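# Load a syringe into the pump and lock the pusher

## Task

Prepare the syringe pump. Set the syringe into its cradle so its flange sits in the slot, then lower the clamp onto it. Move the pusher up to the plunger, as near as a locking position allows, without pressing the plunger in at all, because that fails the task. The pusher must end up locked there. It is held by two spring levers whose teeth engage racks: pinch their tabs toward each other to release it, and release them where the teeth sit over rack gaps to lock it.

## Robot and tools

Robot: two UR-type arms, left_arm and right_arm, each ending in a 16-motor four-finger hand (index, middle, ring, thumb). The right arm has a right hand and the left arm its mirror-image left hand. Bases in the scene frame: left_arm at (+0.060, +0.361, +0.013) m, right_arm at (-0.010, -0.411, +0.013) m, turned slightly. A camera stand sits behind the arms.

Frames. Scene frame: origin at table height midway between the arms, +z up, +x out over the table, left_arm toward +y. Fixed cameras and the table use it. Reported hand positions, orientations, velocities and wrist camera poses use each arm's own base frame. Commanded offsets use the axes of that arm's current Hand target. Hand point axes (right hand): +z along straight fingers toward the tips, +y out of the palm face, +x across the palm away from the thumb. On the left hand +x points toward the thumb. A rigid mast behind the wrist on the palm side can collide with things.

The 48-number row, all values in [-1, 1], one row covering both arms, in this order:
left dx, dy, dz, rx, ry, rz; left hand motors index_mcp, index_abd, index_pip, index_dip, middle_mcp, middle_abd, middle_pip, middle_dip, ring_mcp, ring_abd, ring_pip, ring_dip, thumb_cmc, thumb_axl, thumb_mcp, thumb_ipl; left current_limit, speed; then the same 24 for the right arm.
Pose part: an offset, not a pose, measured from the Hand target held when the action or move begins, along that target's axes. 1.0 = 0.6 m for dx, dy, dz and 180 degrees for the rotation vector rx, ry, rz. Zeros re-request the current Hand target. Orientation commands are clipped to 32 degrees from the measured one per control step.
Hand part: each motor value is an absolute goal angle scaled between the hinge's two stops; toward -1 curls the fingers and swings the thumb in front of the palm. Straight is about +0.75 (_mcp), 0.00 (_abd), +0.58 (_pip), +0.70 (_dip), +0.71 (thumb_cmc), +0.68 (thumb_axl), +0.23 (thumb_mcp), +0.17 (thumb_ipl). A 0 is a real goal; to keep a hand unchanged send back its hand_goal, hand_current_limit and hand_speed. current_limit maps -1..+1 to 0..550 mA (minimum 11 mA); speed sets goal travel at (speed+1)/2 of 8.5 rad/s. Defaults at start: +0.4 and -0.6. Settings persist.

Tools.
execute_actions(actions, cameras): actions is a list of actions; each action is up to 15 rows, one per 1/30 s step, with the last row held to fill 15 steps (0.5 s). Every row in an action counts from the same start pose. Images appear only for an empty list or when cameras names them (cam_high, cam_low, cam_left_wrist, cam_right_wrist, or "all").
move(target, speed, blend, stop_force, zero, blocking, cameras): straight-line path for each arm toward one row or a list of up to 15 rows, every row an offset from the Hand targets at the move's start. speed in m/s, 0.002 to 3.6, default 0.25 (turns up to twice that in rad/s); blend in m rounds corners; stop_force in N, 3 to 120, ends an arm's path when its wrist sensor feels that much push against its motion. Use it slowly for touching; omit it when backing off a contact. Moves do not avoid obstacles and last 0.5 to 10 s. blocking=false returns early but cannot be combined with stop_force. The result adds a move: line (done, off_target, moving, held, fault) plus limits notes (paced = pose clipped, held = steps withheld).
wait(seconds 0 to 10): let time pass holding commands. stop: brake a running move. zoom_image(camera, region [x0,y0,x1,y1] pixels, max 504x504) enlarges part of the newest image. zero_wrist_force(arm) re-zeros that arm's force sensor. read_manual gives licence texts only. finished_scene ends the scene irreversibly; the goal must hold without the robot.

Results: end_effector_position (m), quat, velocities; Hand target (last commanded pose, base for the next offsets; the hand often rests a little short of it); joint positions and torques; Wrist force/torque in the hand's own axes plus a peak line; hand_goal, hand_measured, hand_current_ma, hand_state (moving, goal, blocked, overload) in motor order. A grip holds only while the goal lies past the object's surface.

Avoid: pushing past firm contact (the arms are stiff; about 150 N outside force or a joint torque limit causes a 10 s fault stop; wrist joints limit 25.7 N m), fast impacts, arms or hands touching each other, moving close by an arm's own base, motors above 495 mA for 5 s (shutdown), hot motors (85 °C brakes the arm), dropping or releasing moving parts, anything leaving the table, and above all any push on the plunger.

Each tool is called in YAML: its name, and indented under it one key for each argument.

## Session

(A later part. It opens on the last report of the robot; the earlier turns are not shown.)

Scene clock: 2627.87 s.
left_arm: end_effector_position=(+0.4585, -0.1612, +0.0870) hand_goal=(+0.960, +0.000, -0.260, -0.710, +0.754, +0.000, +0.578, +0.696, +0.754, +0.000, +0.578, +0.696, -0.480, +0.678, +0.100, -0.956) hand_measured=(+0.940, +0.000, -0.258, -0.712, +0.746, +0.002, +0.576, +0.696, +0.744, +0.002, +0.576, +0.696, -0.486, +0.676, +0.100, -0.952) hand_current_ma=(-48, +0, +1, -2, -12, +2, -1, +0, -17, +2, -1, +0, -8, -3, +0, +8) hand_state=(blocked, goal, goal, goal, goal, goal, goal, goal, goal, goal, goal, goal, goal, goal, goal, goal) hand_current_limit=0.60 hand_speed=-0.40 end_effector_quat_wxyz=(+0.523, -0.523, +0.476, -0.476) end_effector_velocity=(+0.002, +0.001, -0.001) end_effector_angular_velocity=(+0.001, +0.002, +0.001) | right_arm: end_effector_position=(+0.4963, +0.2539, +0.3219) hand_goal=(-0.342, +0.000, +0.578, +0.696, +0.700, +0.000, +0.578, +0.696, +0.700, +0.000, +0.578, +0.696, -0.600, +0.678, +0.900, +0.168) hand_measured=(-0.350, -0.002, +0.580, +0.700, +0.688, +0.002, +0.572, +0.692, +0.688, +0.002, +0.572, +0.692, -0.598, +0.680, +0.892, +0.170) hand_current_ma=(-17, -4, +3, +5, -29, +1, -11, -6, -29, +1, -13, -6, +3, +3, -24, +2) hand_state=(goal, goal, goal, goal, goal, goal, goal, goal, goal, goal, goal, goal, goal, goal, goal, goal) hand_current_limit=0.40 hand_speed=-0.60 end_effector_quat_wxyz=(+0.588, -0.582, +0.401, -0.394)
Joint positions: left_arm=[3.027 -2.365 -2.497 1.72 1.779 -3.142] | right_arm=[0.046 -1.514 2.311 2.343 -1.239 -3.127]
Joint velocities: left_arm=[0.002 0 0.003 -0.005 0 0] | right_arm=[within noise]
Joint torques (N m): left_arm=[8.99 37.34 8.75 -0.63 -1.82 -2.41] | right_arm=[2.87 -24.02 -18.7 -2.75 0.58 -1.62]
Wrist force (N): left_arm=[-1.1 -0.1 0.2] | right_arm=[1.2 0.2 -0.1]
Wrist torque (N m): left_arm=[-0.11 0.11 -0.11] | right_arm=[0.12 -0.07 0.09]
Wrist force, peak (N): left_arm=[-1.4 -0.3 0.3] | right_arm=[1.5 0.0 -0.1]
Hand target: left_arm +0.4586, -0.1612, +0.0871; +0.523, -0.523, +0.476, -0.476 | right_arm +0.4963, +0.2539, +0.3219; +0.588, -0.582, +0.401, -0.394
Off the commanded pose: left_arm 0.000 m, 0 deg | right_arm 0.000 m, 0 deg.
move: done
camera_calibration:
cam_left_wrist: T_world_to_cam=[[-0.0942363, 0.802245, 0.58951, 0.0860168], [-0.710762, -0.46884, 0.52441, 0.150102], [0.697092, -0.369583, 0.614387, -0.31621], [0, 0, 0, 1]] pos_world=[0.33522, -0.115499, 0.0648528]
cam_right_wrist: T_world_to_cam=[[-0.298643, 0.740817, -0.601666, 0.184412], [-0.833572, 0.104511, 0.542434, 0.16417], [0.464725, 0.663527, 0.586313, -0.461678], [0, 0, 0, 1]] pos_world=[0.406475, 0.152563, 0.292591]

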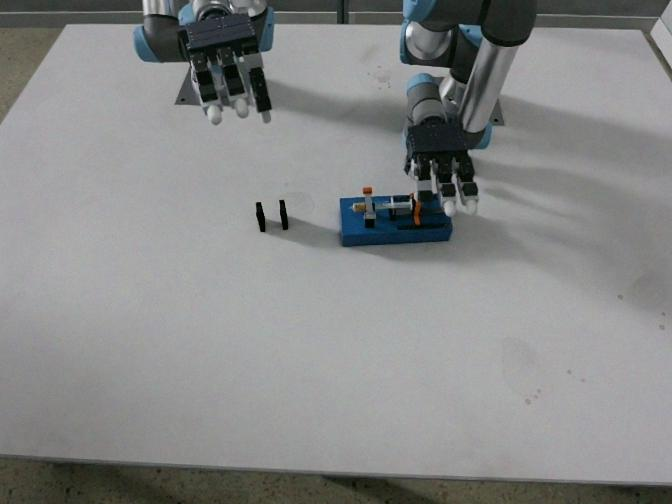

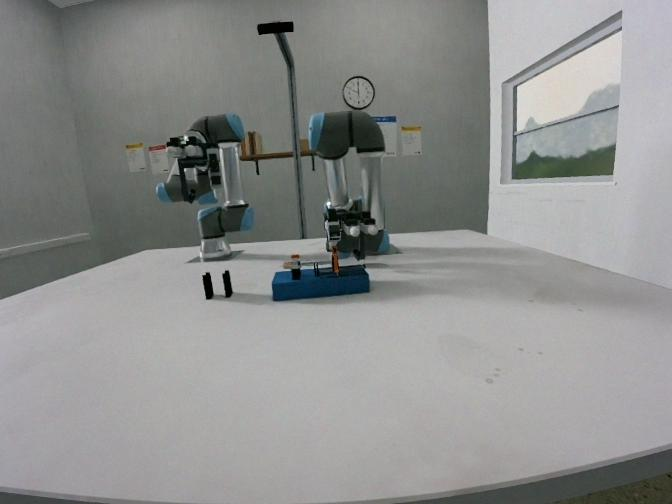

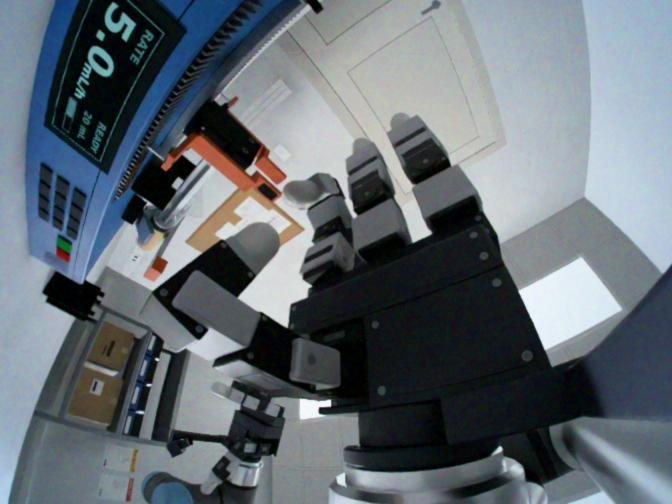

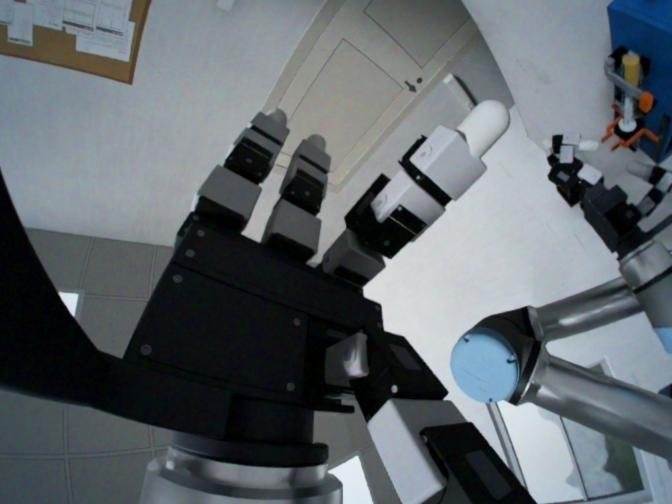

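move:
  target:
    - [0,0,-0.0427,0,0,0,0.959,0,-0.26,-0.71,0.754,0,0.577,0.696,0.754,0,0.577,0.696,-0.48,0.678,0.099,-0.957,0.6,-0.4,0,0,0,0,0,0,-0.342,0,0.577,0.696,0.7,0,0.577,0.696,0.7,0,0.577,0.696,-0.6,0.678,0.9,0.168,0.4,-0.6]
    - [0.1215,0,-0.0427,0,0,0,0.959,0,-0.26,-0.71,0.754,0,0.577,0.696,0.754,0,0.577,0.696,-0.48,0.678,0.099,-0.957,0.6,-0.4,0,0,0,0,0,0,-0.342,0,0.577,0.696,0.7,0,0.577,0.696,0.7,0,0.577,0.696,-0.6,0.678,0.9,0.168,0.4,-0.6]
  speed: 0.06
  blend: 0.01
  cameras: ["cam_left_wrist", "cam_low"]

zoom_image:
  camera: "cam_left_wrist"
  region: [200, 0, 420, 180]

Scene clock: 2663.93 s.
left_arm: end_effector_position=(+0.4400, -0.2362, +0.0872) hand_goal=(+0.960, +0.000, -0.260, -0.710, +0.754, +0.000, +0.578, +0.696, +0.754, +0.000, +0.578, +0.696, -0.480, +0.678, +0.100, -0.956) hand_measured=(+0.940, +0.000, -0.258, -0.712, +0.746, +0.002, +0.576, +0.696, +0.744, +0.002, +0.576, +0.696, -0.484, +0.676, +0.100, -0.952) hand_current_ma=(-48, +0, +1, -2, -12, +2, -1, +0, -17, +2, -1, +0, -6, -3, +0, +8) hand_state=(blocked, goal, goal, goal, goal, goal, goal, goal, goal, goal, goal, goal, goal, goal, goal, goal) hand_current_limit=0.60 hand_speed=-0.40 end_effector_quat_wxyz=(+0.523, -0.523, +0.476, -0.476) | right_arm: end_effector_position=(+0.4963, +0.2539, +0.3219) hand_goal=(-0.342, +0.000, +0.578, +0.696, +0.700, +0.000, +0.578, +0.696, +0.700, +0.000, +0.578, +0.696, -0.600, +0.678, +0.900, +0.168) hand_measured=(-0.350, -0.002, +0.580, +0.700, +0.688, +0.002, +0.572, +0.692, +0.688, +0.002, +0.572, +0.692, -0.598, +0.680, +0.892, +0.170) hand_current_ma=(-17, -4, +3, +5, -29, +1, -11, -6, -29, +1, -13, -6, +3, +3, -24, +2) hand_state=(goal, goal, goal, goal, goal, goal, goal, goal, goal, goal, goal, goal, goal, goal, goal, goal) hand_current_limit=0.40 hand_speed=-0.60 end_effector_quat_wxyz=(+0.588, -0.582, +0.401, -0.394)
Joint positions: left_arm=[2.735 -2.351 -2.397 1.605 2.072 -3.143] | right_arm=[0.046 -1.514 2.311 2.343 -1.239 -3.127]
Joint torques (N m): left_arm=[-1.37 30.64 -5.74 3.14 -1.47 -1.12] | right_arm=[3.44 -23.81 -18.41 -2.76 0.53 -1.54]
Wrist force (N): left_arm=[-1.0 -0.3 0.3] | right_arm=[1.2 0.1 0.0]
Wrist torque (N m): left_arm=[-0.16 0.10 -0.03] | right_arm=[0.08 -0.09 0.09]
Wrist force, peak (N): left_arm=[-1.0 0.0 1.1] | right_arm=[1.5 0.2 0.2]
Hand target: left_arm +0.4400, -0.2362, +0.0871; +0.523, -0.523, +0.476, -0.476 | right_arm +0.4963, +0.2539, +0.3219; +0.588, -0.582, +0.401, -0.394
Off the commanded pose: left_arm 0.000 m, 0 deg | right_arm 0.000 m, 0 deg.
move: done
camera_calibration:
cam_left_wrist: T_world_to_cam=[[-0.0943032, 0.802314, 0.589405, 0.144364], [-0.710938, -0.468717, 0.524282, 0.101771], [0.696903, -0.369589, 0.614597, -0.33111], [0, 0, 0, 1]] pos_world=[0.316719, -0.190498, 0.0650531]
Images, in order (width x height): cam_low 672x504, cam_left_wrist 672x504.

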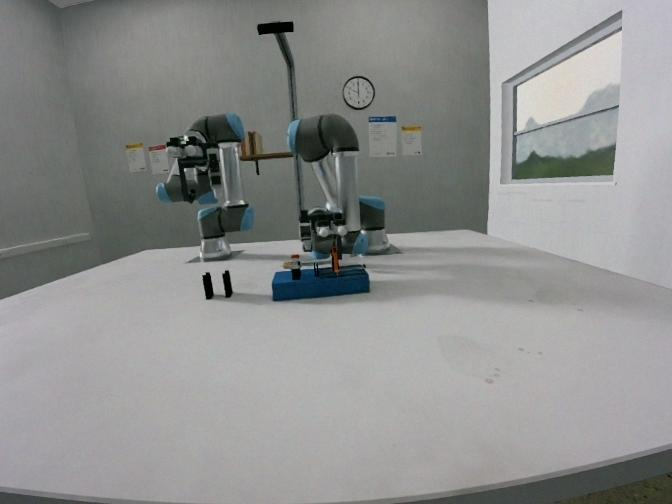

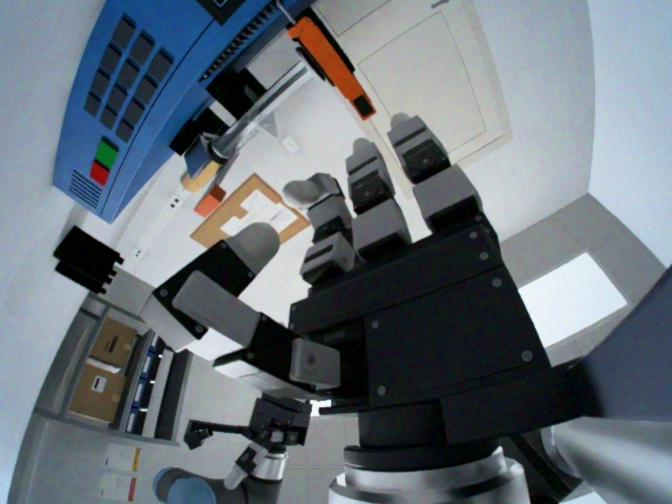

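Scaled by 2.291 from the camera's 672x504 image, which has a finer 960x720 frame.

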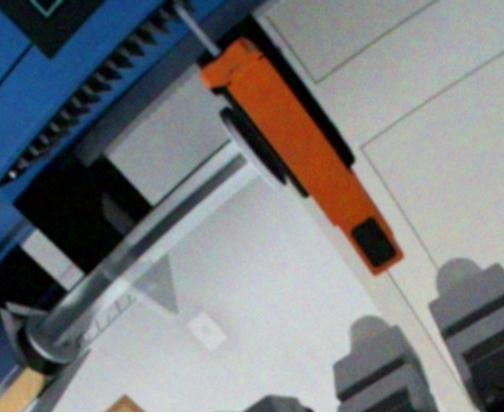

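zoom_image:
  camera: "cam_left_wrist"
  region: [280, 30, 340, 90]

zoom_image:
  camera: "cam_left_wrist"
  region: [200, 0, 300, 90]

Scaled by 8.400 from the camera's 672x504 image, which has a finer 960x720 frame.

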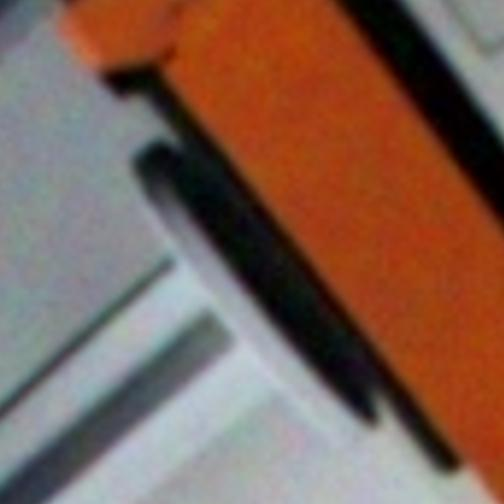

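Scaled by 5.040 from the camera's 672x504 image, which has a finer 960x720 frame.

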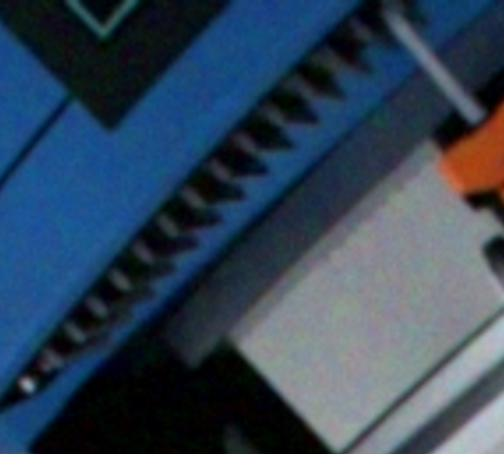

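zoom_image:
  camera: "cam_left_wrist"
  region: [290, 35, 320, 65]

zoom_image:
  camera: "cam_left_wrist"
  region: [305, 55, 340, 90]

Scaled by 16.800 from the camera's 672x504 image, which has a finer 960x720 frame.

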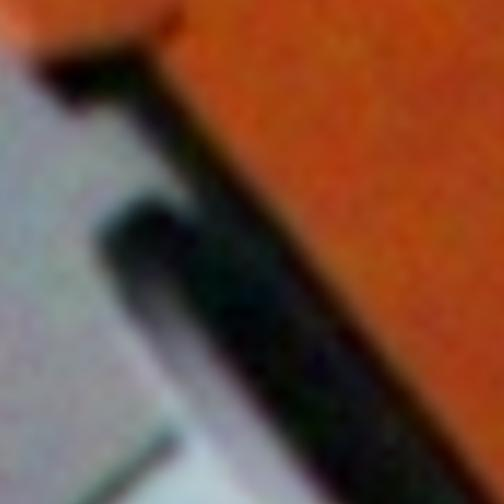

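Scaled by 14.400 from the camera's 672x504 image, which has a finer 960x720 frame.

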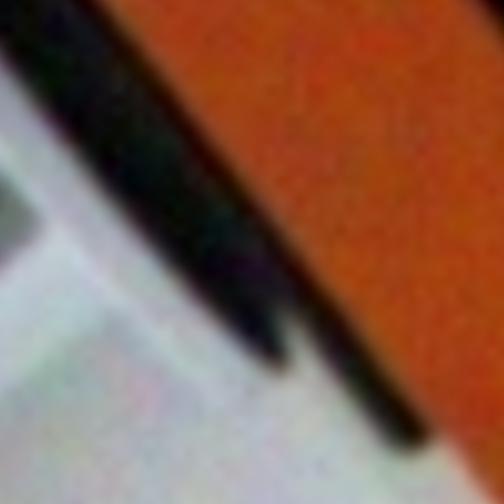

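zoom_image:
  camera: "cam_left_wrist"
  region: [225, 0, 285, 60]

Scaled by 8.400 from the camera's 672x504 image, which has a finer 960x720 frame.

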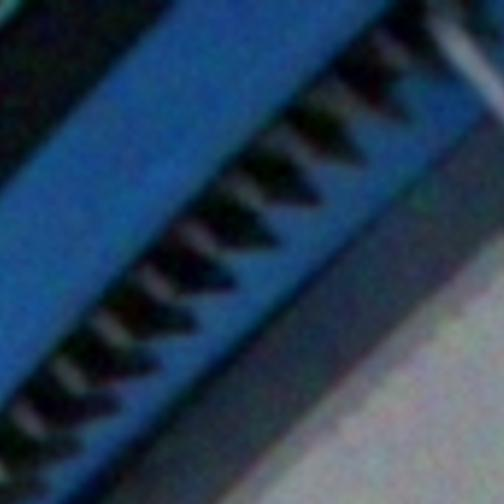

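zoom_image:
  camera: "cam_low"
  region: [324, 240, 354, 280]

zoom_image:
  camera: "cam_left_wrist"
  region: [250, 0, 390, 130]

Scaled by 12.600 from the camera's 672x504 image, which has a finer 960x720 frame.

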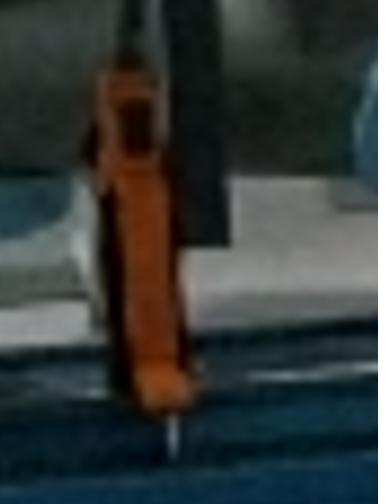

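Scaled by 3.600 from the camera's 672x504 image, which has a finer 960x720 frame.

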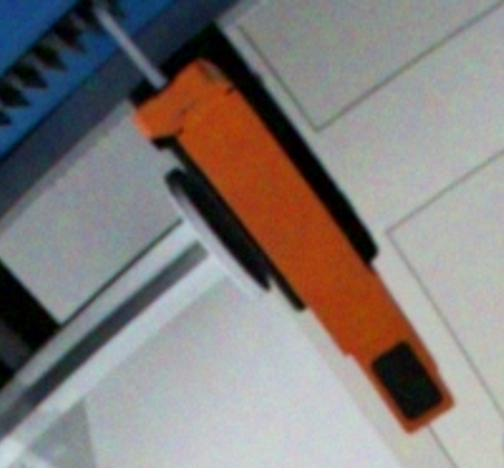

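finished_scene:

The scene is finished: the task was done.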